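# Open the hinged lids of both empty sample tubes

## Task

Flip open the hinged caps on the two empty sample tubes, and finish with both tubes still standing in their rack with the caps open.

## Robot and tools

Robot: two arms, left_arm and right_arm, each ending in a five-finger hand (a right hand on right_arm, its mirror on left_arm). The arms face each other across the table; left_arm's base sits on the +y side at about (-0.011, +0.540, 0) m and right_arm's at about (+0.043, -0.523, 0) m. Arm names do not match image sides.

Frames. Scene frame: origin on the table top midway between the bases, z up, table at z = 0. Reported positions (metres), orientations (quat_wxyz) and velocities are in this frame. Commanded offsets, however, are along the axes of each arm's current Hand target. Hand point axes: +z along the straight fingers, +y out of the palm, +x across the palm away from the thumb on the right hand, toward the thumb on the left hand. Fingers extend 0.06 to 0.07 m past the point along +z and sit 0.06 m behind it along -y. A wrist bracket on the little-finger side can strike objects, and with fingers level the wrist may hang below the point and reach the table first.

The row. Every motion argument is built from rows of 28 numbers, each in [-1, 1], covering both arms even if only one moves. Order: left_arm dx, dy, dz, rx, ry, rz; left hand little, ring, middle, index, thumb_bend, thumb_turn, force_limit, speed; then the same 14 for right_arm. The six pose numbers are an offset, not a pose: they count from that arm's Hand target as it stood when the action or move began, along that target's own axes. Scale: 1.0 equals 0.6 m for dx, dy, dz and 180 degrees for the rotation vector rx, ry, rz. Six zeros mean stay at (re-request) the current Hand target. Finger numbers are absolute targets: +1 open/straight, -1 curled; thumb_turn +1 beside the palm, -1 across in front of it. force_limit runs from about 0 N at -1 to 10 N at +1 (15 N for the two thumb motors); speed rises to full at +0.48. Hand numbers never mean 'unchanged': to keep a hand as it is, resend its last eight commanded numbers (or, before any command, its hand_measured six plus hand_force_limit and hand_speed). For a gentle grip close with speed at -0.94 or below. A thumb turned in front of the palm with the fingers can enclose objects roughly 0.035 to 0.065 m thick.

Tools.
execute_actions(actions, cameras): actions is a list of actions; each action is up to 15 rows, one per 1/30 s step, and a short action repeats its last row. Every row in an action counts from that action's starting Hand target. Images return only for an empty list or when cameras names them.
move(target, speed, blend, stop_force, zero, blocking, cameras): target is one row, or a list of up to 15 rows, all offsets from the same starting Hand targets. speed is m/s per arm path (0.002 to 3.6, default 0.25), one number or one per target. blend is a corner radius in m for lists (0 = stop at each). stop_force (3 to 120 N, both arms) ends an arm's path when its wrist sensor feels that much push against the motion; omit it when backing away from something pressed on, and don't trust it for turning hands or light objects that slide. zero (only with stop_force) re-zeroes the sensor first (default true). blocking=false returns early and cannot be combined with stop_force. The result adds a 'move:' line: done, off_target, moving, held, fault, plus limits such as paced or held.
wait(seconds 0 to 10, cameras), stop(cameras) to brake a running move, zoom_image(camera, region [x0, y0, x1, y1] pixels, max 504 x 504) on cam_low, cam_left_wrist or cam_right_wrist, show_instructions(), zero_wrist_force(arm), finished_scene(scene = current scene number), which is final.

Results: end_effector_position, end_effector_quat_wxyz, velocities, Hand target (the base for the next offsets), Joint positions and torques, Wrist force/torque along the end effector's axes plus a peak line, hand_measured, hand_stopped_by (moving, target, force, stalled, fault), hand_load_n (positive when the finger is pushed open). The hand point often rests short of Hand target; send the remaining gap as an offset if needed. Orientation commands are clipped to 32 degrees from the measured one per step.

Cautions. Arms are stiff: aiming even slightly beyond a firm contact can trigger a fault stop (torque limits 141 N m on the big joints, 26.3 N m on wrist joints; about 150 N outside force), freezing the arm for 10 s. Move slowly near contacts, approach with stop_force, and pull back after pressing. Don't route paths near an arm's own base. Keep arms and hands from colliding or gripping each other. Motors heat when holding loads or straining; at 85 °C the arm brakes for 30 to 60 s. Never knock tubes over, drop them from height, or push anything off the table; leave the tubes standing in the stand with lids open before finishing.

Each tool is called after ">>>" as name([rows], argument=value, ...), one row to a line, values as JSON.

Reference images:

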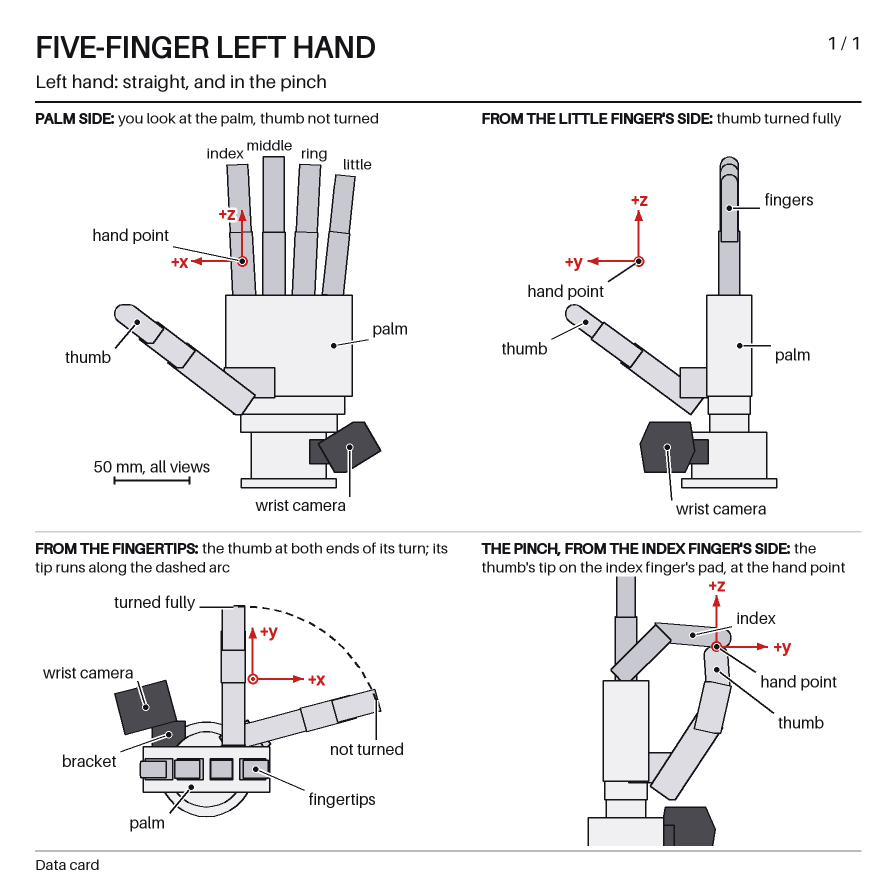

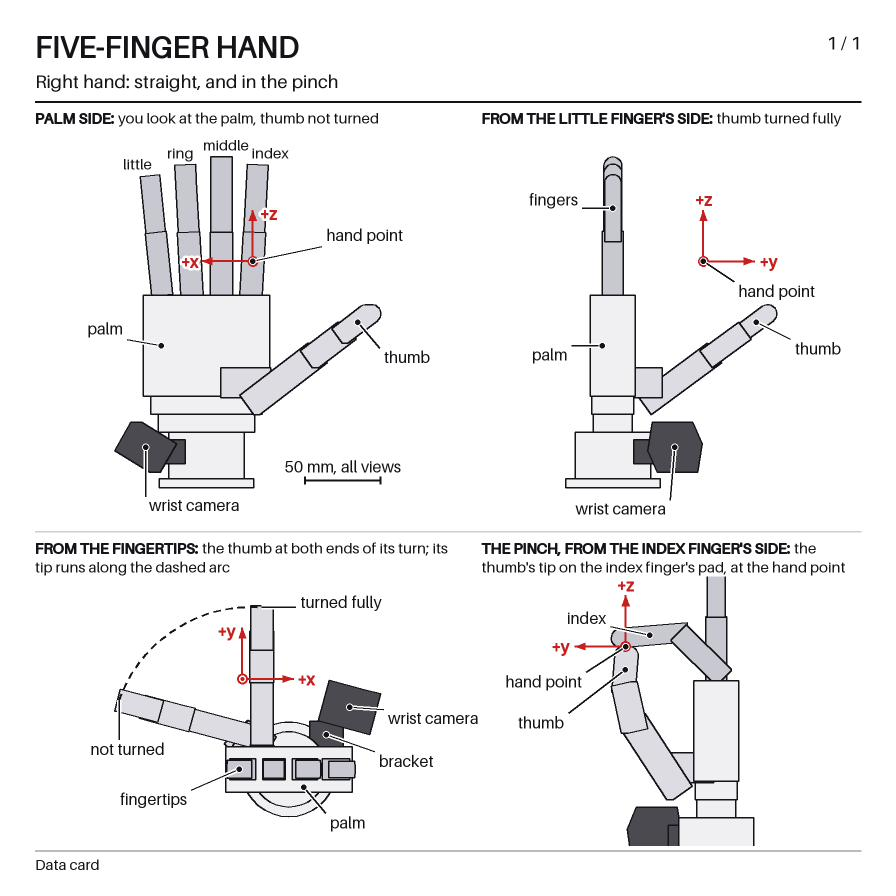

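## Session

>>> execute_actions(actions=[])

Scene clock: 0.00 s.
left_arm: end_effector_position=(+0.1269, +0.2797, +0.4796) hand_measured=(+1.000, +1.000, +1.000, +1.000, +1.000, +1.000) hand_load_n=(+0.0, +0.0, +0.0, +0.0, +0.0, +0.0) hand_stopped_by=(target, target, target, target, target, target) hand_force_limit=0.00 hand_speed=-0.80 end_effector_quat_wxyz=(-0.009, +0.948, -0.319, +0.000) | right_arm: end_effector_position=(+0.1739, -0.2567, +0.4761) hand_measured=(+1.000, +1.000, +1.000, +1.000, +1.000, +1.000) hand_load_n=(+0.0, +0.0, +0.0, +0.0, +0.0, +0.0) hand_stopped_by=(target, target, target, target, target, target) hand_force_limit=0.00 hand_speed=-0.80 end_effector_quat_wxyz=(+0.013, -0.345, +0.938, -0.008)
Joint positions: left_arm=[4.331 -1.44 -1.317 1.186 -1.588 1.862] | right_arm=[-1.197 -1.709 1.327 1.927 1.587 -1.883]
Joint velocities: within noise
Joint torques (N m): no reading
Motor temperatures (°C): left_arm=[27 26 28 32 33 31] | right_arm=[29 28 25 35 31 32]
Wrist force (N): no reading
Wrist torque (N m): no reading
Wrist force, peak (N): no reading
Hand target: left_arm +0.1269, +0.2797, +0.4796; -0.009, +0.948, -0.319, +0.000 | right_arm +0.1739, -0.2567, +0.4761; +0.013, -0.345, +0.938, -0.008

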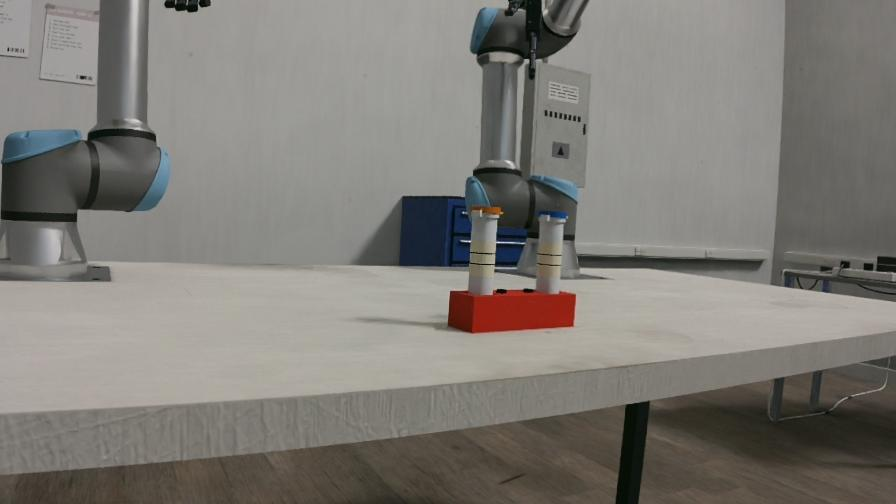

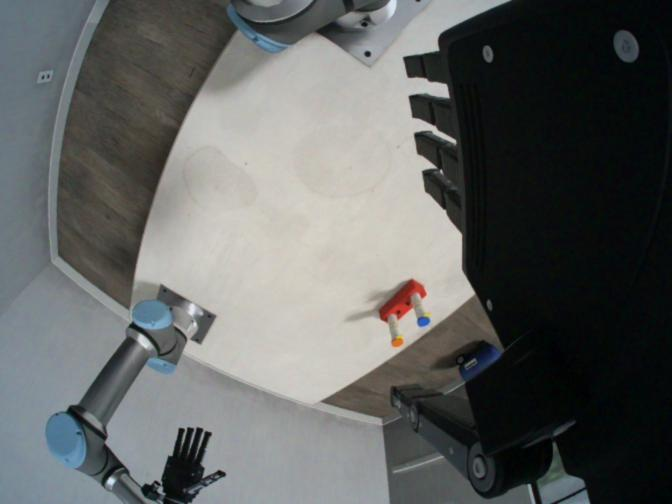

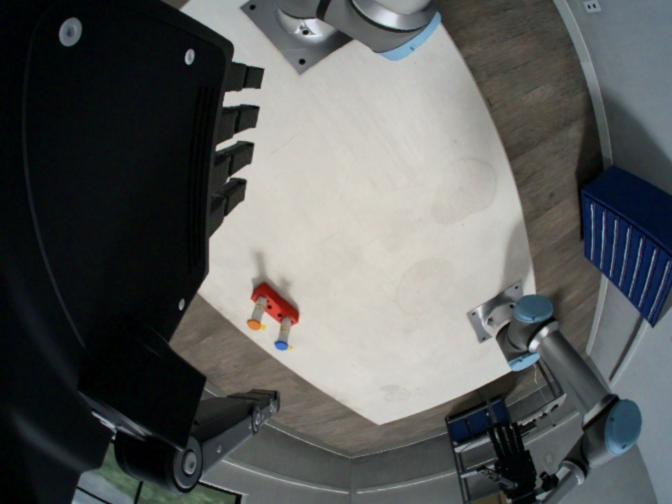

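>>> zoom_image(camera="cam_low", region=[430, 190, 590, 340])

>>> zoom_image(camera="cam_right_wrist", region=[230, 260, 330, 370])

>>> zoom_image(camera="cam_left_wrist", region=[350, 260, 450, 360])

Scaled by 3.150.

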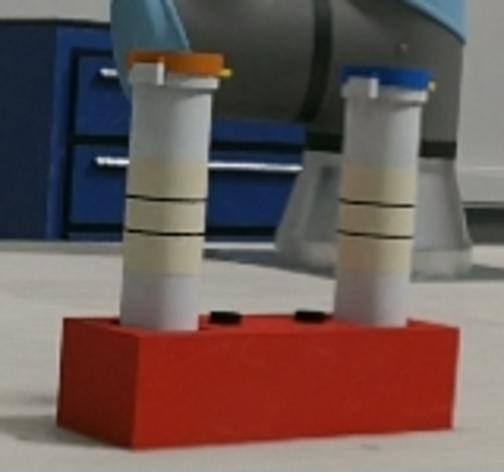

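Scaled by 4.582 from the camera's 672x504 image, which has a finer 960x720 frame.

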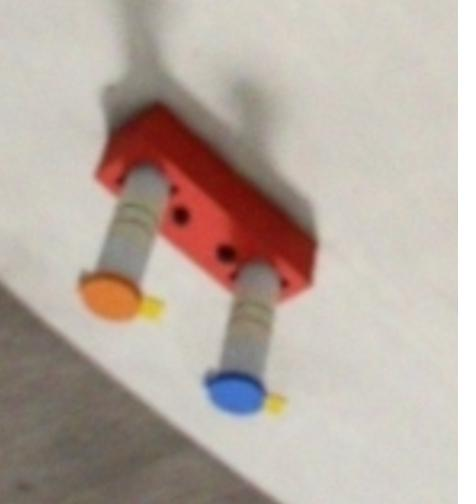

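Scaled by 5.040 from the camera's 672x504 image, which has a finer 960x720 frame.

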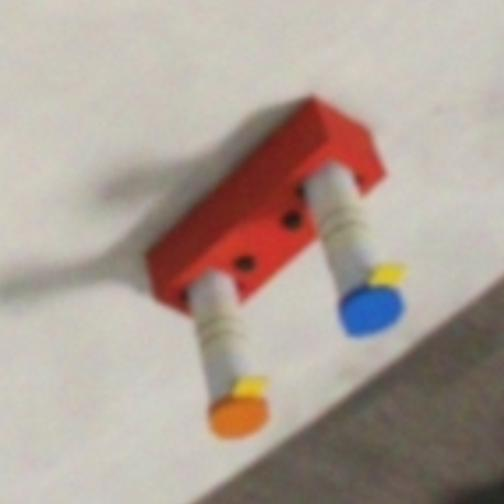

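>>> move([
  [0.4482,-0.1042,0.2985,0.5124,-0.1918,0.611,-1,-1,-1,1,1,-1,0.0,0.0,-0.2348,-0.182,0.4352,0.0485,-0.4182,-0.2055,-1,-1,1,1,1,-1,-0.4,0.0],
  [0.6442,0.0023,0.5657,0.5124,-0.1918,0.611,-1,-1,-1,1,1,-1,0.0,0.0,-0.4885,-0.1115,0.6745,0.0485,-0.4182,-0.2055,-1,-1,1,1,1,-1,-0.4,0.0],
], speed=[0.6,0.3], blend=[0.03,0], cameras=["all"])

>>> zoom_image(camera="cam_low", region=[400, 160, 600, 340])

>>> zoom_image(camera="cam_right_wrist", region=[180, 60, 420, 300])

Scene clock: 15.27 s.
left_arm: end_effector_position=(+0.2309, +0.2340, +0.4060) hand_measured=(-1.000, -1.000, -1.000, +1.000, +1.000, -1.000) hand_load_n=(+0.0, +0.0, +0.0, -0.5, +0.0, +0.5) hand_stopped_by=(target, target, target, target, target, target) hand_force_limit=0.00 hand_speed=0.00 end_effector_quat_wxyz=(-0.345, +0.695, -0.631, -0.016) | right_arm: end_effector_position=(+0.2682, -0.2533, +0.3464) hand_measured=(-1.000, -1.000, +1.000, +1.000, +1.000, -1.000) hand_load_n=(+0.0, +0.0, +0.0, +0.0, +0.0, -0.5) hand_stopped_by=(target, target, target, target, target, target) hand_force_limit=-0.40 hand_speed=0.00 end_effector_quat_wxyz=(+0.330, -0.473, +0.814, +0.068)
Joint positions: left_arm=[3.849 -1.901 -1.083 1.289 -2.268 2.16] | right_arm=[-1.769 -2.002 1.926 1.18 1.047 -2.676]
Joint torques (N m): left_arm=[10 29.33 11.77 -4.65 -2.83 -1.36] | right_arm=[0.34 12.34 -18.09 2.46 -1.37 0.23]
Wrist force (N): left_arm=[0.5 0.3 -0.7] | right_arm=[-0.5 -0.1 -0.2]
Wrist torque (N m): left_arm=[-0.01 -0.08 -0.16] | right_arm=[0.08 0.01 0.06]
Wrist force, peak (N): left_arm=[8.0 -1.5 2.7] | right_arm=[-0.4 -1.1 0.2]
Hand target: left_arm +0.2310, +0.2340, +0.4060; -0.345, +0.695, -0.631, -0.016 (not the last commanded pose) | right_arm +0.2683, -0.2533, +0.3464; +0.330, -0.473, +0.814, +0.068 (not the last commanded pose)
Off the commanded pose: left_arm 0.384 m, 87 deg | right_arm 0.351 m, 42 deg.
move: held (left_arm; a check stopped the path), off_target (right_arm; braked when a check withheld steps of left_arm); path passed 0 of 2 targets; limits=held
pose unreachable (left arm): on one or more control steps of this call, first in action 0 (counted from 0), this arm could not follow its commanded pose, so it was not sent that pose on those steps. It may still have moved: this result reports where it is.
cause: moving toward the commanded pose would bring two parts of the arm too close to each other (joints 4 (wrist 1) to 6 (wrist 3) lie between them).

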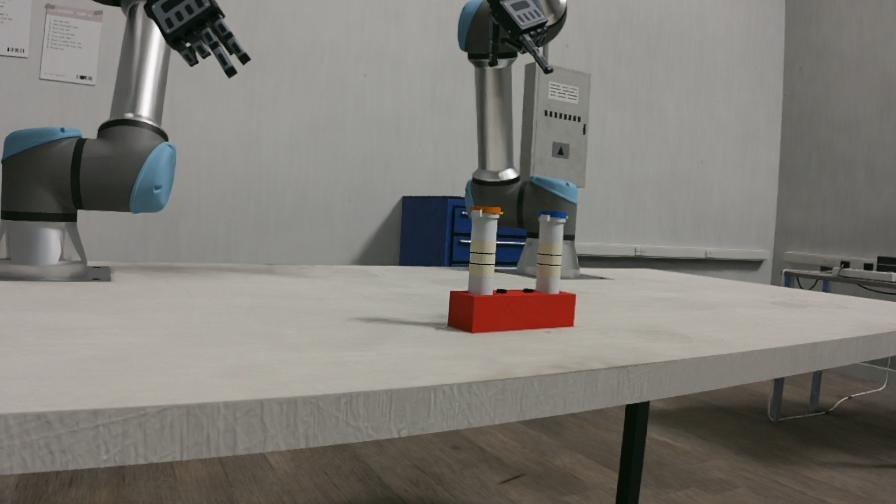

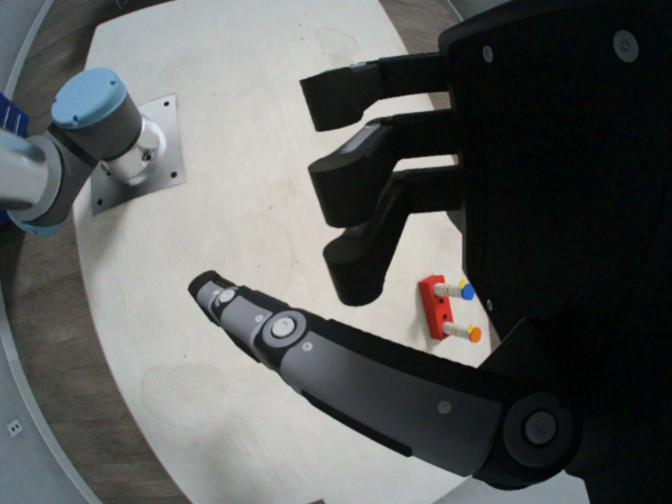

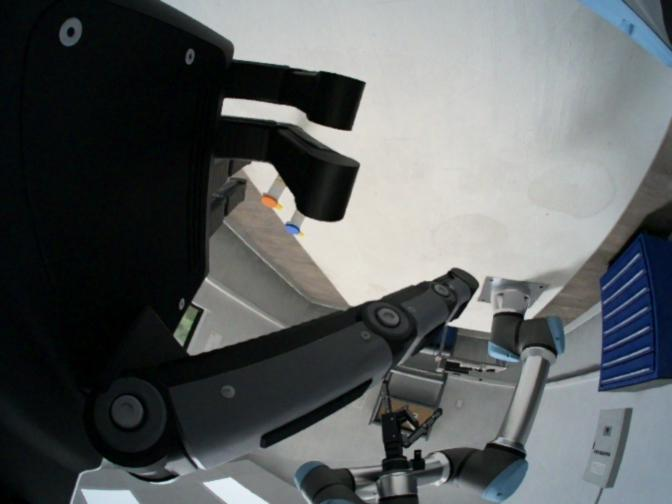

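Scaled by 2.520.

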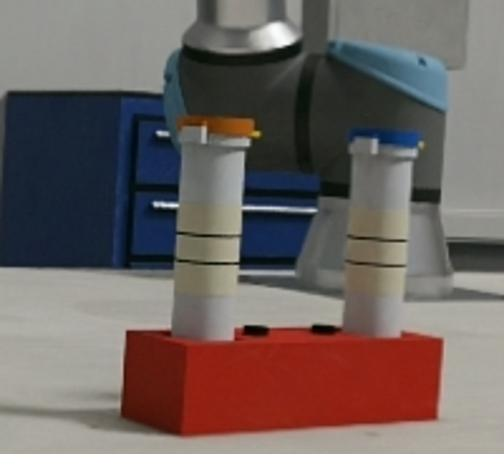

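Scaled by 2.100 from the camera's 672x504 image, which has a finer 960x720 frame.

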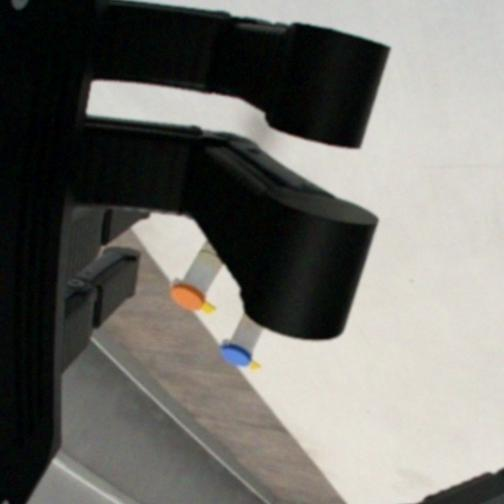

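>>> move(target=[0.123,-0.2035,0.0268,0,0,0,-1,-1,-1,1,1,-1,0.0,0.0,0.0048,-0.04,0.5852,0.0236,-0.2059,-0.1023,-1,-1,1,1,1,-1,-0.4,0.0], speed=0.4, cameras=["cam_low"])

Scene clock: 21.70 s.
left_arm: end_effector_position=(+0.2994, +0.2029, +0.4108) hand_measured=(-1.000, -1.000, -1.000, +1.000, +1.000, -1.000) hand_load_n=(+0.0, +0.0, +0.0, +0.0, +0.0, +0.5) hand_stopped_by=(target, target, target, target, target, target) hand_force_limit=0.00 hand_speed=0.00 end_effector_quat_wxyz=(-0.346, +0.695, -0.630, -0.015) | right_arm: end_effector_position=(+0.4001, -0.1582, +0.1549) hand_measured=(-1.000, -1.000, +1.000, +1.000, +1.000, -1.000) hand_load_n=(+0.0, +0.0, +0.0, +0.0, +0.0, +0.0) hand_stopped_by=(target, target, target, target, target, target) hand_force_limit=-0.40 hand_speed=0.00 end_effector_quat_wxyz=(+0.525, -0.526, +0.659, +0.115) end_effector_velocity=(+0.001, +0.000, +0.000) end_effector_angular_velocity=(+0.001, -0.004, +0.001)
Joint positions: left_arm=[3.91 -2.084 -0.791 1.233 -2.274 2.24] | right_arm=[-1.543 -1.513 2.189 -0.065 0.829 -2.471]
Joint velocities: left_arm=[within noise] | right_arm=[0.001 0.001 0 -0.006 -0.001 0.001]
Joint torques (N m): left_arm=[-10.2 37.39 24.43 -0.89 0.67 -2.39] | right_arm=[-2.54 -7.35 -8.54 -1.88 -2.46 -0.02]
Wrist force (N): left_arm=[0.5 -0.1 -0.6] | right_arm=[-1.1 -0.4 0.2]
Wrist torque (N m): left_arm=[-0.08 -0.07 -0.22] | right_arm=[0.07 0.01 0.10]
Wrist force, peak (N): left_arm=[4.5 -4.1 1.5] | right_arm=[-1.4 -0.7 -2.0]
Hand target: left_arm +0.2994, +0.2029, +0.4108; -0.346, +0.695, -0.630, -0.015 (not the last commanded pose) | right_arm +0.4002, -0.1582, +0.1548; +0.525, -0.526, +0.659, +0.115 (not the last commanded pose)
Off the commanded pose: left_arm 0.068 m, 0 deg | right_arm 0.101 m, 12 deg.
move: held (left_arm; a check stopped the path), off_target (right_arm; braked when a check withheld steps of left_arm); limits=held
pose unreachable (left arm): on one or more control steps of this call, first in action 0 (counted from 0), this arm could not follow its commanded pose, so it was not sent that pose on those steps. It may still have moved: this result reports where it is.
cause: moving toward the commanded pose would bring two parts of the arm too close to each other (joints 4 (wrist 1) to 6 (wrist 3) lie between them).
Images, in order (width x height): cam_low 896x504.

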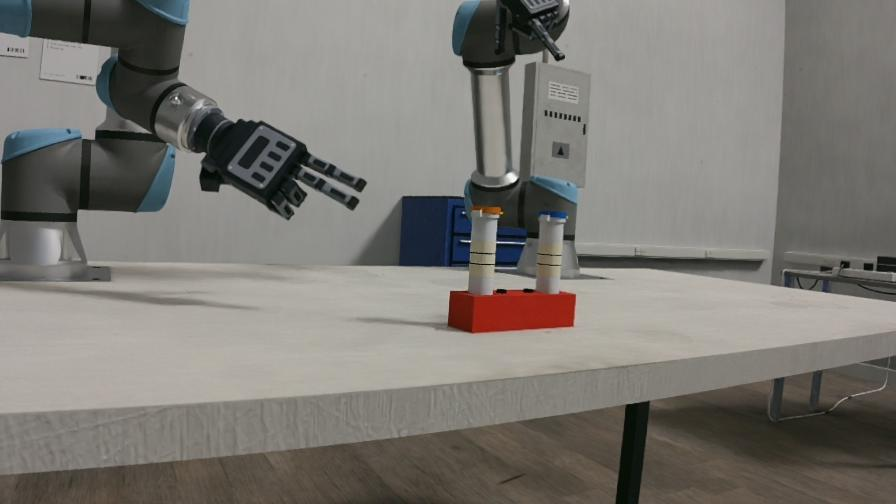

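>>> move(target=[0.0755,-0.0603,0.0349,0.4064,0.0351,0.4905,-1,-1,-1,1,1,-1,0.0,0.0,0.0768,0.0065,0.149,0.0069,-0.0585,-0.0288,-1,-1,1,1,1,-1,-0.4,0.0], speed=0.5, cameras=["cam_low","cam_right_wrist"])

Scene clock: 24.50 s.
left_arm: end_effector_position=(+0.2997, +0.2026, +0.4106) hand_measured=(-1.000, -1.000, -1.000, +1.000, +1.000, -1.000) hand_load_n=(+0.0, +0.0, +0.5, +0.0, +0.0, +0.0) hand_stopped_by=(target, target, target, target, target, target) hand_force_limit=0.00 hand_speed=0.00 end_effector_quat_wxyz=(-0.348, +0.690, -0.634, -0.013) | right_arm: end_effector_position=(+0.4037, -0.1556, +0.1496) hand_measured=(-1.000, -1.000, +1.000, +1.000, +1.000, -1.000) hand_load_n=(+0.0, +0.0, +0.0, +0.0, +0.0, +0.0) hand_stopped_by=(target, target, target, target, target, target) hand_force_limit=-0.40 hand_speed=0.00 end_effector_quat_wxyz=(+0.530, -0.527, +0.655, +0.116) end_effector_velocity=(-0.001, +0.000, +0.001) end_effector_angular_velocity=(+0.000, +0.002, +0.000)
Joint positions: left_arm=[3.907 -2.084 -0.792 1.239 -2.281 2.251] | right_arm=[-1.539 -1.493 2.19 -0.1 0.823 -2.466]
Joint velocities: left_arm=[within noise] | right_arm=[0 -0.004 0 0.005 0 0]
Joint torques (N m): left_arm=[10.21 41.52 20.47 -4.94 0.76 -2.48] | right_arm=[1.95 -29.81 -9.38 3.02 0.45 -0.06]
Wrist force (N): left_arm=[0.5 0.2 -0.7] | right_arm=[-0.8 -0.3 0.2]
Wrist torque (N m): left_arm=[-0.03 -0.08 -0.20] | right_arm=[0.07 -0.03 -0.02]
Wrist force, peak (N): left_arm=[1.1 0.5 -0.8] | right_arm=[-1.4 -0.3 0.1]
Hand target: left_arm +0.2998, +0.2026, +0.4106; -0.348, +0.690, -0.634, -0.013 (not the last commanded pose) | right_arm +0.4037, -0.1556, +0.1497; +0.530, -0.527, +0.655, +0.116 (not the last commanded pose)
Off the commanded pose: left_arm 0.061 m, 114 deg | right_arm 0.094 m, 11 deg.
move: held (left_arm; a check stopped the path), off_target (right_arm; braked when a check withheld steps of left_arm); limits=held
pose unreachable (left arm): on one or more control steps of this call, first in action 0 (counted from 0), this arm could not follow its commanded pose, so it was not sent that pose on those steps. It may still have moved: this result reports where it is.
cause: moving toward the commanded pose would bring two parts of the arm too close to each other (joints 4 (wrist 1) to 6 (wrist 3) lie between them).
Images, in order (width x height): cam_low 896x504, cam_right_wrist 672x504.

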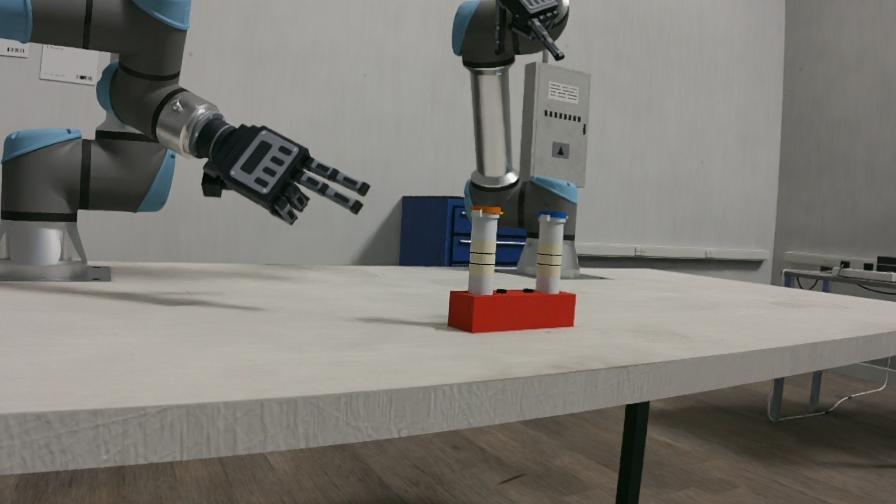

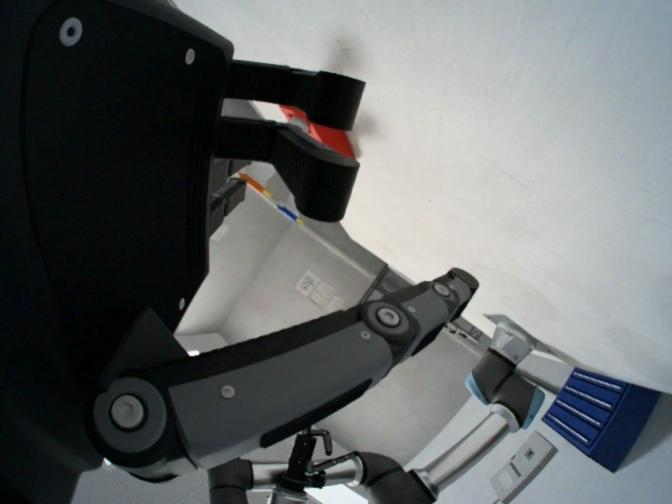

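>>> move([
  [-0.2205,0.2075,-0.1452,-0.2137,0.0786,-0.2548,-1,-1,-1,1,1,-1,0.0,0.0,0.0735,0.0067,0.1385,0.0064,-0.0545,-0.0268,-1,-1,1,1,1,-1,-0.4,0.0],
  [-0.0398,0.0915,0.0135,0.0957,0.0721,0.1182,-1,-1,-1,1,1,-1,0.0,0.0,0.0735,0.0067,0.1385,0.0064,-0.0545,-0.0268,-1,-1,1,1,1,-1,-0.4,0.0],
  [0.1578,-0.0352,0.1688,0.4056,0.0338,0.4903,-1,-1,-1,1,1,-1,0.0,0.0,0.0735,0.0067,0.1385,0.0064,-0.0545,-0.0268,-1,-1,1,1,1,-1,-0.4,0.0],
], speed=[0.5,0.6,0.6], blend=[0.01,0.02,0], cameras=["cam_low","cam_right_wrist"])

Scene clock: 34.30 s.
left_arm: end_effector_position=(+0.3798, +0.1701, +0.3002) hand_measured=(-1.000, -1.000, -1.000, +1.000, +1.000, -1.000) hand_load_n=(+0.0, +0.0, +0.0, +0.0, +0.0, +0.5) hand_stopped_by=(target, target, target, target, target, target) hand_force_limit=0.00 hand_speed=0.00 end_effector_quat_wxyz=(+0.521, +0.225, +0.812, -0.138) | right_arm: end_effector_position=(+0.4531, -0.1200, +0.0778) hand_measured=(-1.000, -1.000, +1.000, +1.000, +1.000, -1.000) hand_load_n=(+0.0, +0.0, +0.0, +0.0, +0.0, +0.0) hand_stopped_by=(target, target, target, target, target, target) hand_force_limit=-0.40 hand_speed=0.00 end_effector_quat_wxyz=(+0.593, -0.537, +0.585, +0.132)
Joint positions: left_arm=[4.006 -1.546 -1.761 2.869 -1.71 4.659] | right_arm=[-1.489 -1.199 2.153 -0.561 0.751 -2.389]
Joint torques (N m): left_arm=[-6.29 14.37 25.9 -0.7 1.23 1.66] | right_arm=[-6.85 -41.67 -4.39 2.59 1.24 -1.76]
Wrist force (N): left_arm=[2.0 0.2 -0.9] | right_arm=[-1.1 0.0 0.1]
Wrist torque (N m): left_arm=[-0.02 -0.34 -0.08] | right_arm=[0.14 0.04 0.00]
Wrist force, peak (N): left_arm=[2.4 0.5 -0.6] | right_arm=[-1.5 -0.4 0.0]
Hand target: left_arm +0.3798, +0.1700, +0.3002; +0.521, +0.225, +0.812, -0.138 | right_arm +0.4531, -0.1200, +0.0778; +0.593, -0.537, +0.585, +0.132
Off the commanded pose: left_arm 0.000 m, 0 deg | right_arm 0.000 m, 0 deg.
move: done
Images, in order (width x height): cam_low 896x504, cam_right_wrist 672x504.

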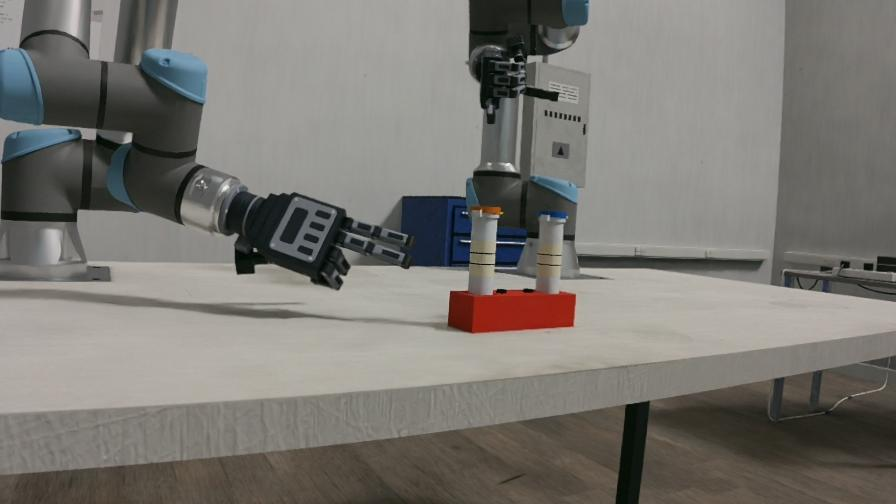

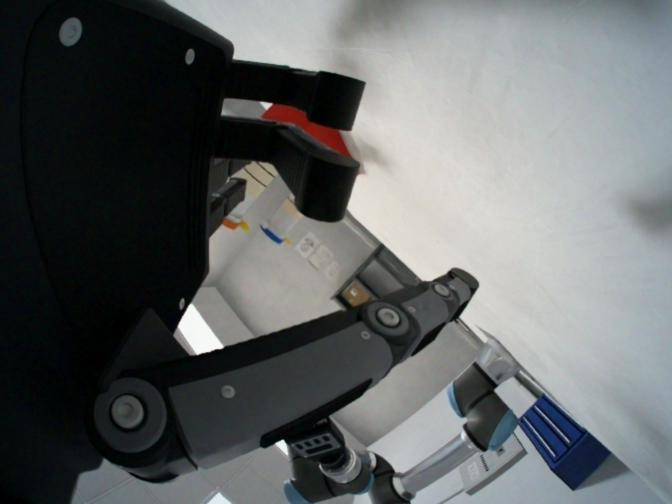

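>>> move(target=[0.1685,-0.1253,0.2775,-0.186,-0.0807,-0.0586,-1,-1,-1,1,1,-1,0.0,0.0,0,0,0,0,0,0,-1,-1,1,1,1,-1,-0.4,0.0], speed=0.3, cameras=["all"])

>>> zoom_image(camera="cam_low", region=[400, 160, 600, 340])

>>> zoom_image(camera="cam_right_wrist", region=[180, 100, 340, 260])

Scene clock: 39.00 s.
left_arm: end_effector_position=(+0.4360, +0.0514, +0.1377) hand_measured=(-1.000, -1.000, -1.000, +1.000, +1.000, -1.000) hand_load_n=(-0.5, +0.0, +0.0, +0.0, +0.0, +0.5) hand_stopped_by=(target, target, target, target, target, target) hand_force_limit=0.00 hand_speed=0.00 end_effector_quat_wxyz=(-0.645, +0.027, -0.763, -0.027) | right_arm: end_effector_position=(+0.4531, -0.1200, +0.0778) hand_measured=(-1.000, -1.000, +1.000, +1.000, +1.000, -1.000) hand_load_n=(+0.0, +0.0, +0.0, -0.5, +0.0, +0.0) hand_stopped_by=(target, target, target, target, target, target) hand_force_limit=-0.40 hand_speed=0.00 end_effector_quat_wxyz=(+0.593, -0.537, +0.585, +0.132)
Joint positions: left_arm=[3.695 -2.279 -1.346 3.288 -2.618 4.425] | right_arm=[-1.489 -1.199 2.153 -0.561 0.751 -2.389]
Joint torques (N m): left_arm=[10.44 42.18 26.43 1.9 -2.57 2.3] | right_arm=[-6.05 -41 -5.11 2.28 1.26 -1.97]
Wrist force (N): left_arm=[2.0 0.8 -1.0] | right_arm=[-1.4 0.1 -0.1]
Wrist torque (N m): left_arm=[-0.02 -0.37 -0.11] | right_arm=[0.16 0.08 -0.01]
Wrist force, peak (N): left_arm=[3.3 0.0 -0.8] | right_arm=[-1.5 0.2 -0.3]
Hand target: left_arm +0.4360, +0.0515, +0.1377; +0.645, -0.027, +0.763, +0.028 | right_arm +0.4531, -0.1200, +0.0778; +0.593, -0.537, +0.585, +0.132
Off the commanded pose: left_arm 0.000 m, 0 deg | right_arm 0.000 m, 0 deg.
move: done

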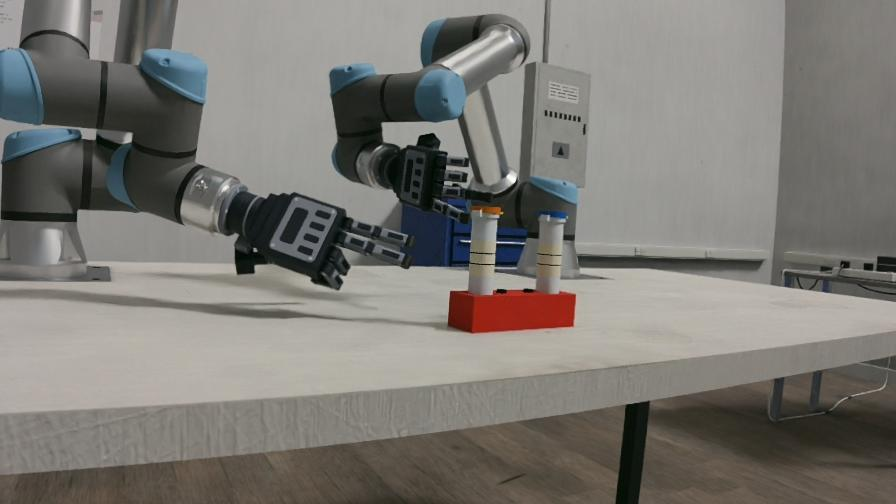

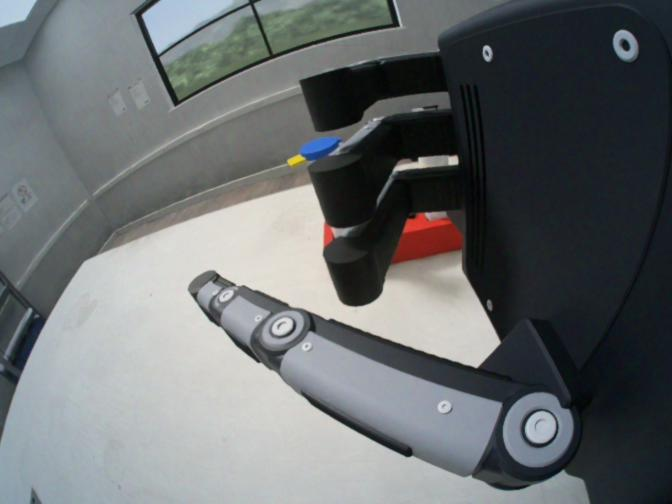

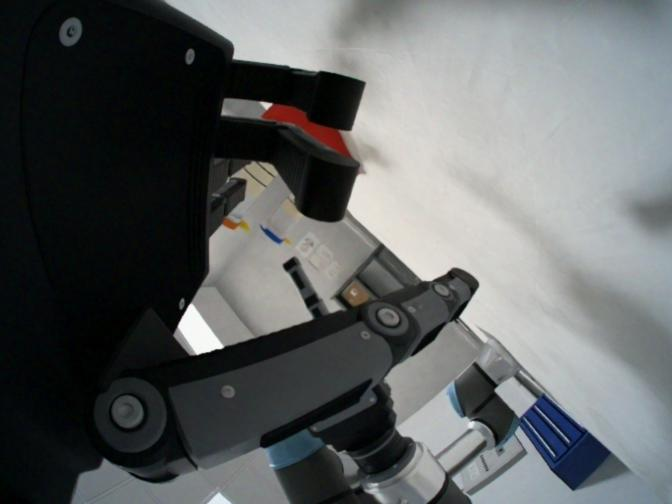

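Scaled by 2.520.

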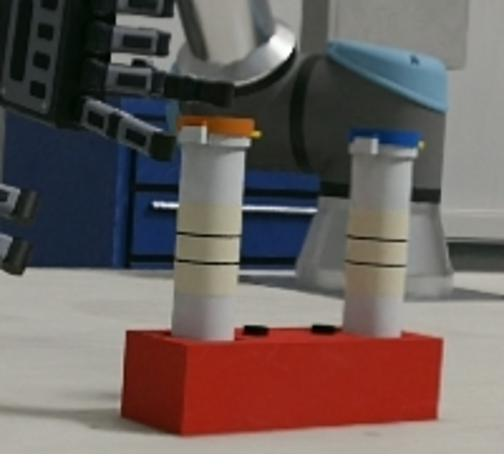

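Scaled by 3.150 from the camera's 672x504 image, which has a finer 960x720 frame.

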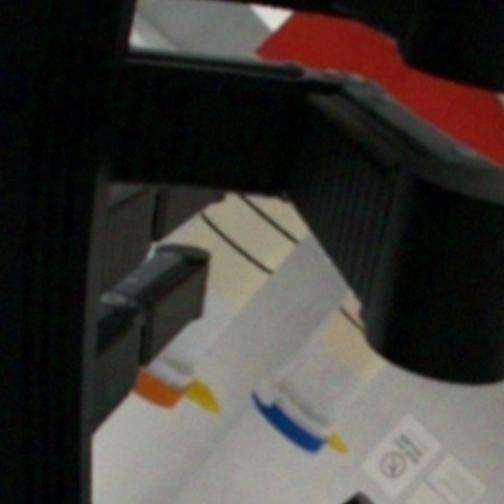

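>>> move(target=[-0.0085,0.0205,0.1508,0,0,0,-1,-1,-1,1,1,-1,0.0,0.0,-0.0174,-0.0043,0.0644,0,0,0,-1,-1,1,1,1,-1,-0.4,0.0], speed=0.07, stop_force=5, cameras=["all"])

>>> zoom_image(camera="cam_low", region=[440, 190, 540, 270])

>>> zoom_image(camera="cam_right_wrist", region=[180, 120, 340, 280])

>>> zoom_image(camera="cam_left_wrist", region=[350, 80, 510, 240])

Scene clock: 43.70 s.
left_arm: end_effector_position=(+0.5249, +0.0708, +0.1279) hand_measured=(-1.000, -1.000, -1.000, +1.000, +1.000, -1.000) hand_load_n=(+0.0, +0.0, +0.5, +0.0, +0.0, +0.0) hand_stopped_by=(target, target, target, target, target, target) hand_force_limit=0.00 hand_speed=0.00 end_effector_quat_wxyz=(-0.645, +0.027, -0.763, -0.028) | right_arm: end_effector_position=(+0.4735, -0.0855, +0.0777) hand_measured=(-1.000, -1.000, +1.000, +1.000, +1.000, -1.000) hand_load_n=(+0.0, +0.0, +0.0, +0.0, +0.0, +0.0) hand_stopped_by=(target, target, target, target, target, target) hand_force_limit=-0.40 hand_speed=0.00 end_effector_quat_wxyz=(+0.593, -0.537, +0.585, +0.132)
Joint positions: left_arm=[3.833 -2.318 -1.298 3.341 -2.487 4.499] | right_arm=[-1.402 -1.146 2.059 -0.551 0.831 -2.344]
Joint torques (N m): left_arm=[-11.18 59.81 12.83 -1.77 -2.1 -2.33] | right_arm=[-8.17 -44.42 -5.53 -2.24 -2.42 -1.86]
Wrist force (N): left_arm=[2.1 0.7 -1.1] | right_arm=[-1.3 -0.3 0.4]
Wrist torque (N m): left_arm=[0.00 -0.39 -0.15] | right_arm=[0.07 0.09 -0.02]
Wrist force, peak (N): left_arm=[2.1 1.1 -1.8] | right_arm=[-1.7 -0.4 0.4]
Hand target: left_arm +0.5249, +0.0708, +0.1279; +0.645, -0.027, +0.763, +0.028 | right_arm +0.4735, -0.0855, +0.0777; +0.593, -0.537, +0.585, +0.132
Off the commanded pose: left_arm 0.000 m, 0 deg | right_arm 0.000 m, 0 deg.
move: done

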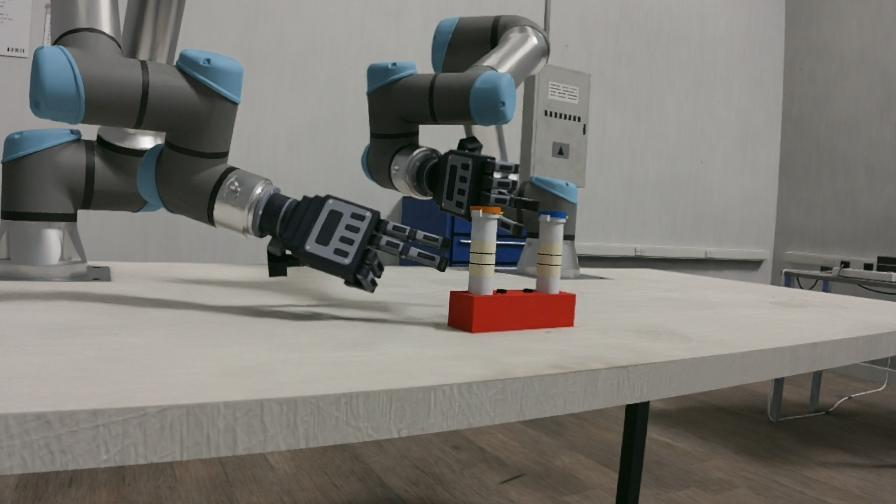

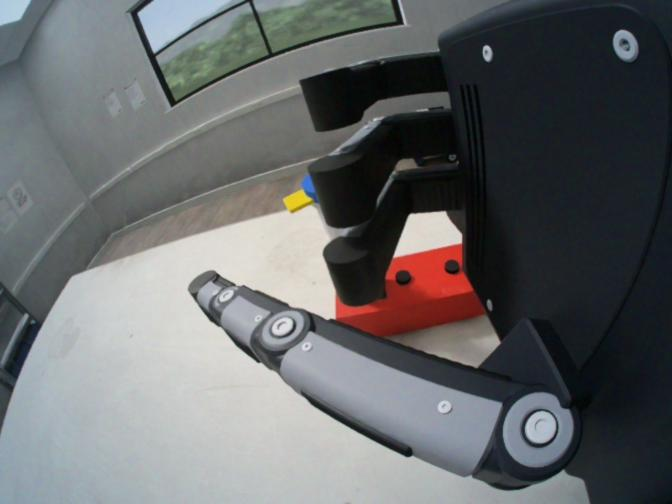

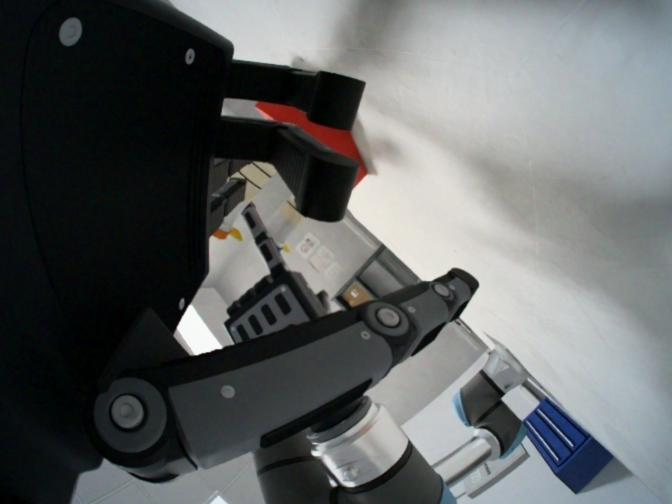

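Scaled by 5.040.

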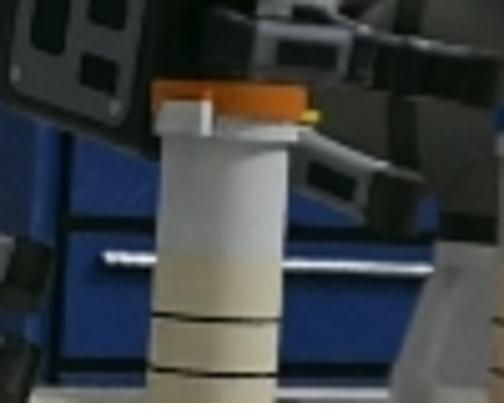

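Scaled by 3.150 from the camera's 672x504 image, which has a finer 960x720 frame.

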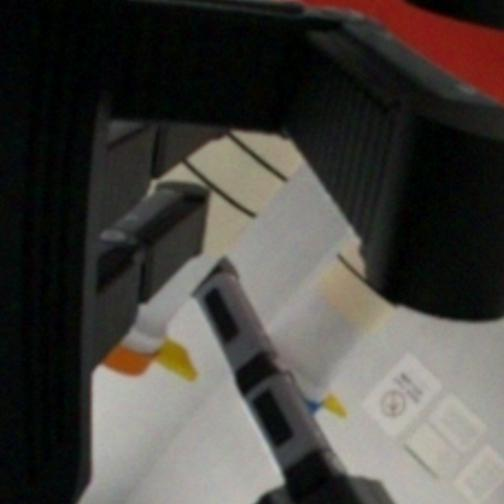

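Scaled by 3.150 from the camera's 672x504 image, which has a finer 960x720 frame.

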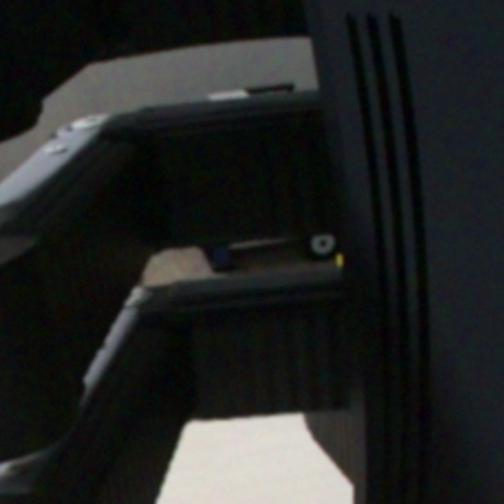

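>>> move(target=[0,0,0,0,0,0,-1,-1,-1,1,1,-1,0.0,0.0,-0.0153,0.0007,0.0483,0,0,0,-1,-1,1,1,1,-1,-0.4,0.0], speed=0.018, stop_force=4, cameras=["cam_low","cam_right_wrist"])

>>> zoom_image(camera="cam_low", region=[430, 190, 570, 340])

>>> zoom_image(camera="cam_right_wrist", region=[180, 120, 340, 280])

Scene clock: 50.97 s.
left_arm: end_effector_position=(+0.5249, +0.0708, +0.1279) hand_measured=(-1.000, -1.000, -1.000, +1.000, +1.000, -1.000) hand_load_n=(+0.0, +0.0, +0.0, +0.0, +0.0, +0.5) hand_stopped_by=(target, target, target, target, target, target) hand_force_limit=0.00 hand_speed=0.00 end_effector_quat_wxyz=(-0.645, +0.027, -0.763, -0.028) | right_arm: end_effector_position=(+0.4867, -0.0581, +0.0776) hand_measured=(-1.000, -1.000, +1.000, +1.000, +1.000, -1.000) hand_load_n=(+0.0, +0.0, +0.0, +0.0, +0.0, -0.5) hand_stopped_by=(target, target, target, target, target, target) hand_force_limit=-0.40 hand_speed=0.00 end_effector_quat_wxyz=(+0.593, -0.537, +0.585, +0.132)
Joint positions: left_arm=[3.833 -2.318 -1.298 3.341 -2.487 4.499] | right_arm=[-1.342 -1.106 1.986 -0.537 0.888 -2.316]
Joint torques (N m): left_arm=[-10.83 59.72 11.39 -1.65 -1.97 -2.32] | right_arm=[-7.7 -46.74 -6.14 -2.14 -2.24 -1.66]
Wrist force (N): left_arm=[2.1 0.7 -1.1] | right_arm=[-1.1 -0.5 0.0]
Wrist torque (N m): left_arm=[-0.01 -0.38 -0.15] | right_arm=[0.07 0.10 -0.02]
Wrist force, peak (N): left_arm=[2.3 0.7 -1.4] | right_arm=[-1.7 -0.4 0.3]
Hand target: left_arm +0.5249, +0.0708, +0.1279; +0.645, -0.027, +0.763, +0.028 | right_arm +0.4867, -0.0581, +0.0776; +0.593, -0.537, +0.585, +0.132
Off the commanded pose: left_arm 0.000 m, 0 deg | right_arm 0.000 m, 0 deg.
move: done
Images, in order (width x height): cam_low 896x504, cam_right_wrist 672x504.

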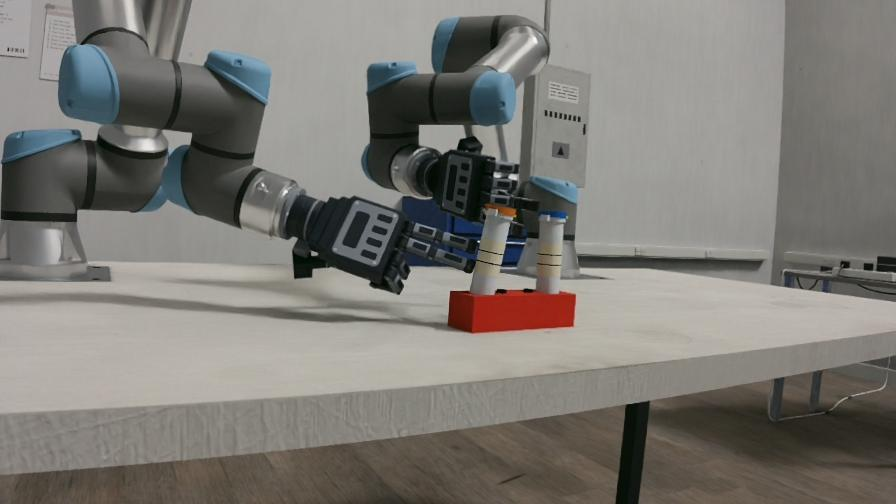

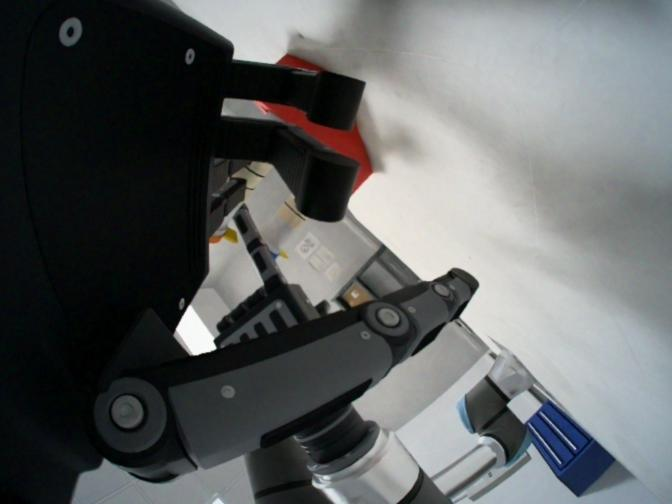

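Scaled by 3.360.

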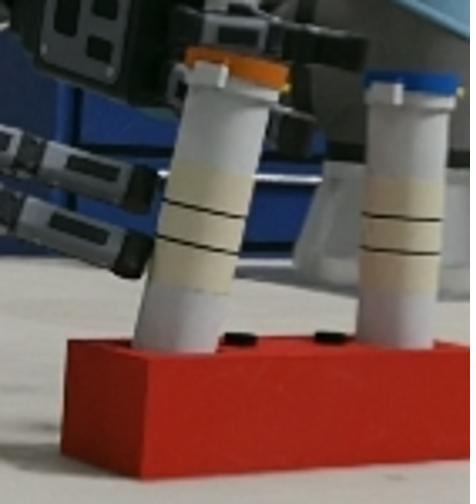

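Scaled by 3.150 from the camera's 672x504 image, which has a finer 960x720 frame.

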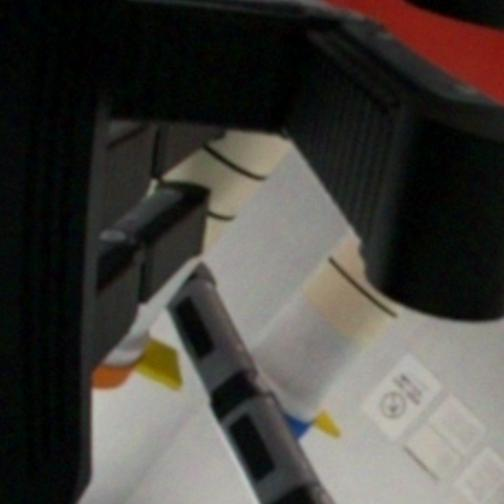

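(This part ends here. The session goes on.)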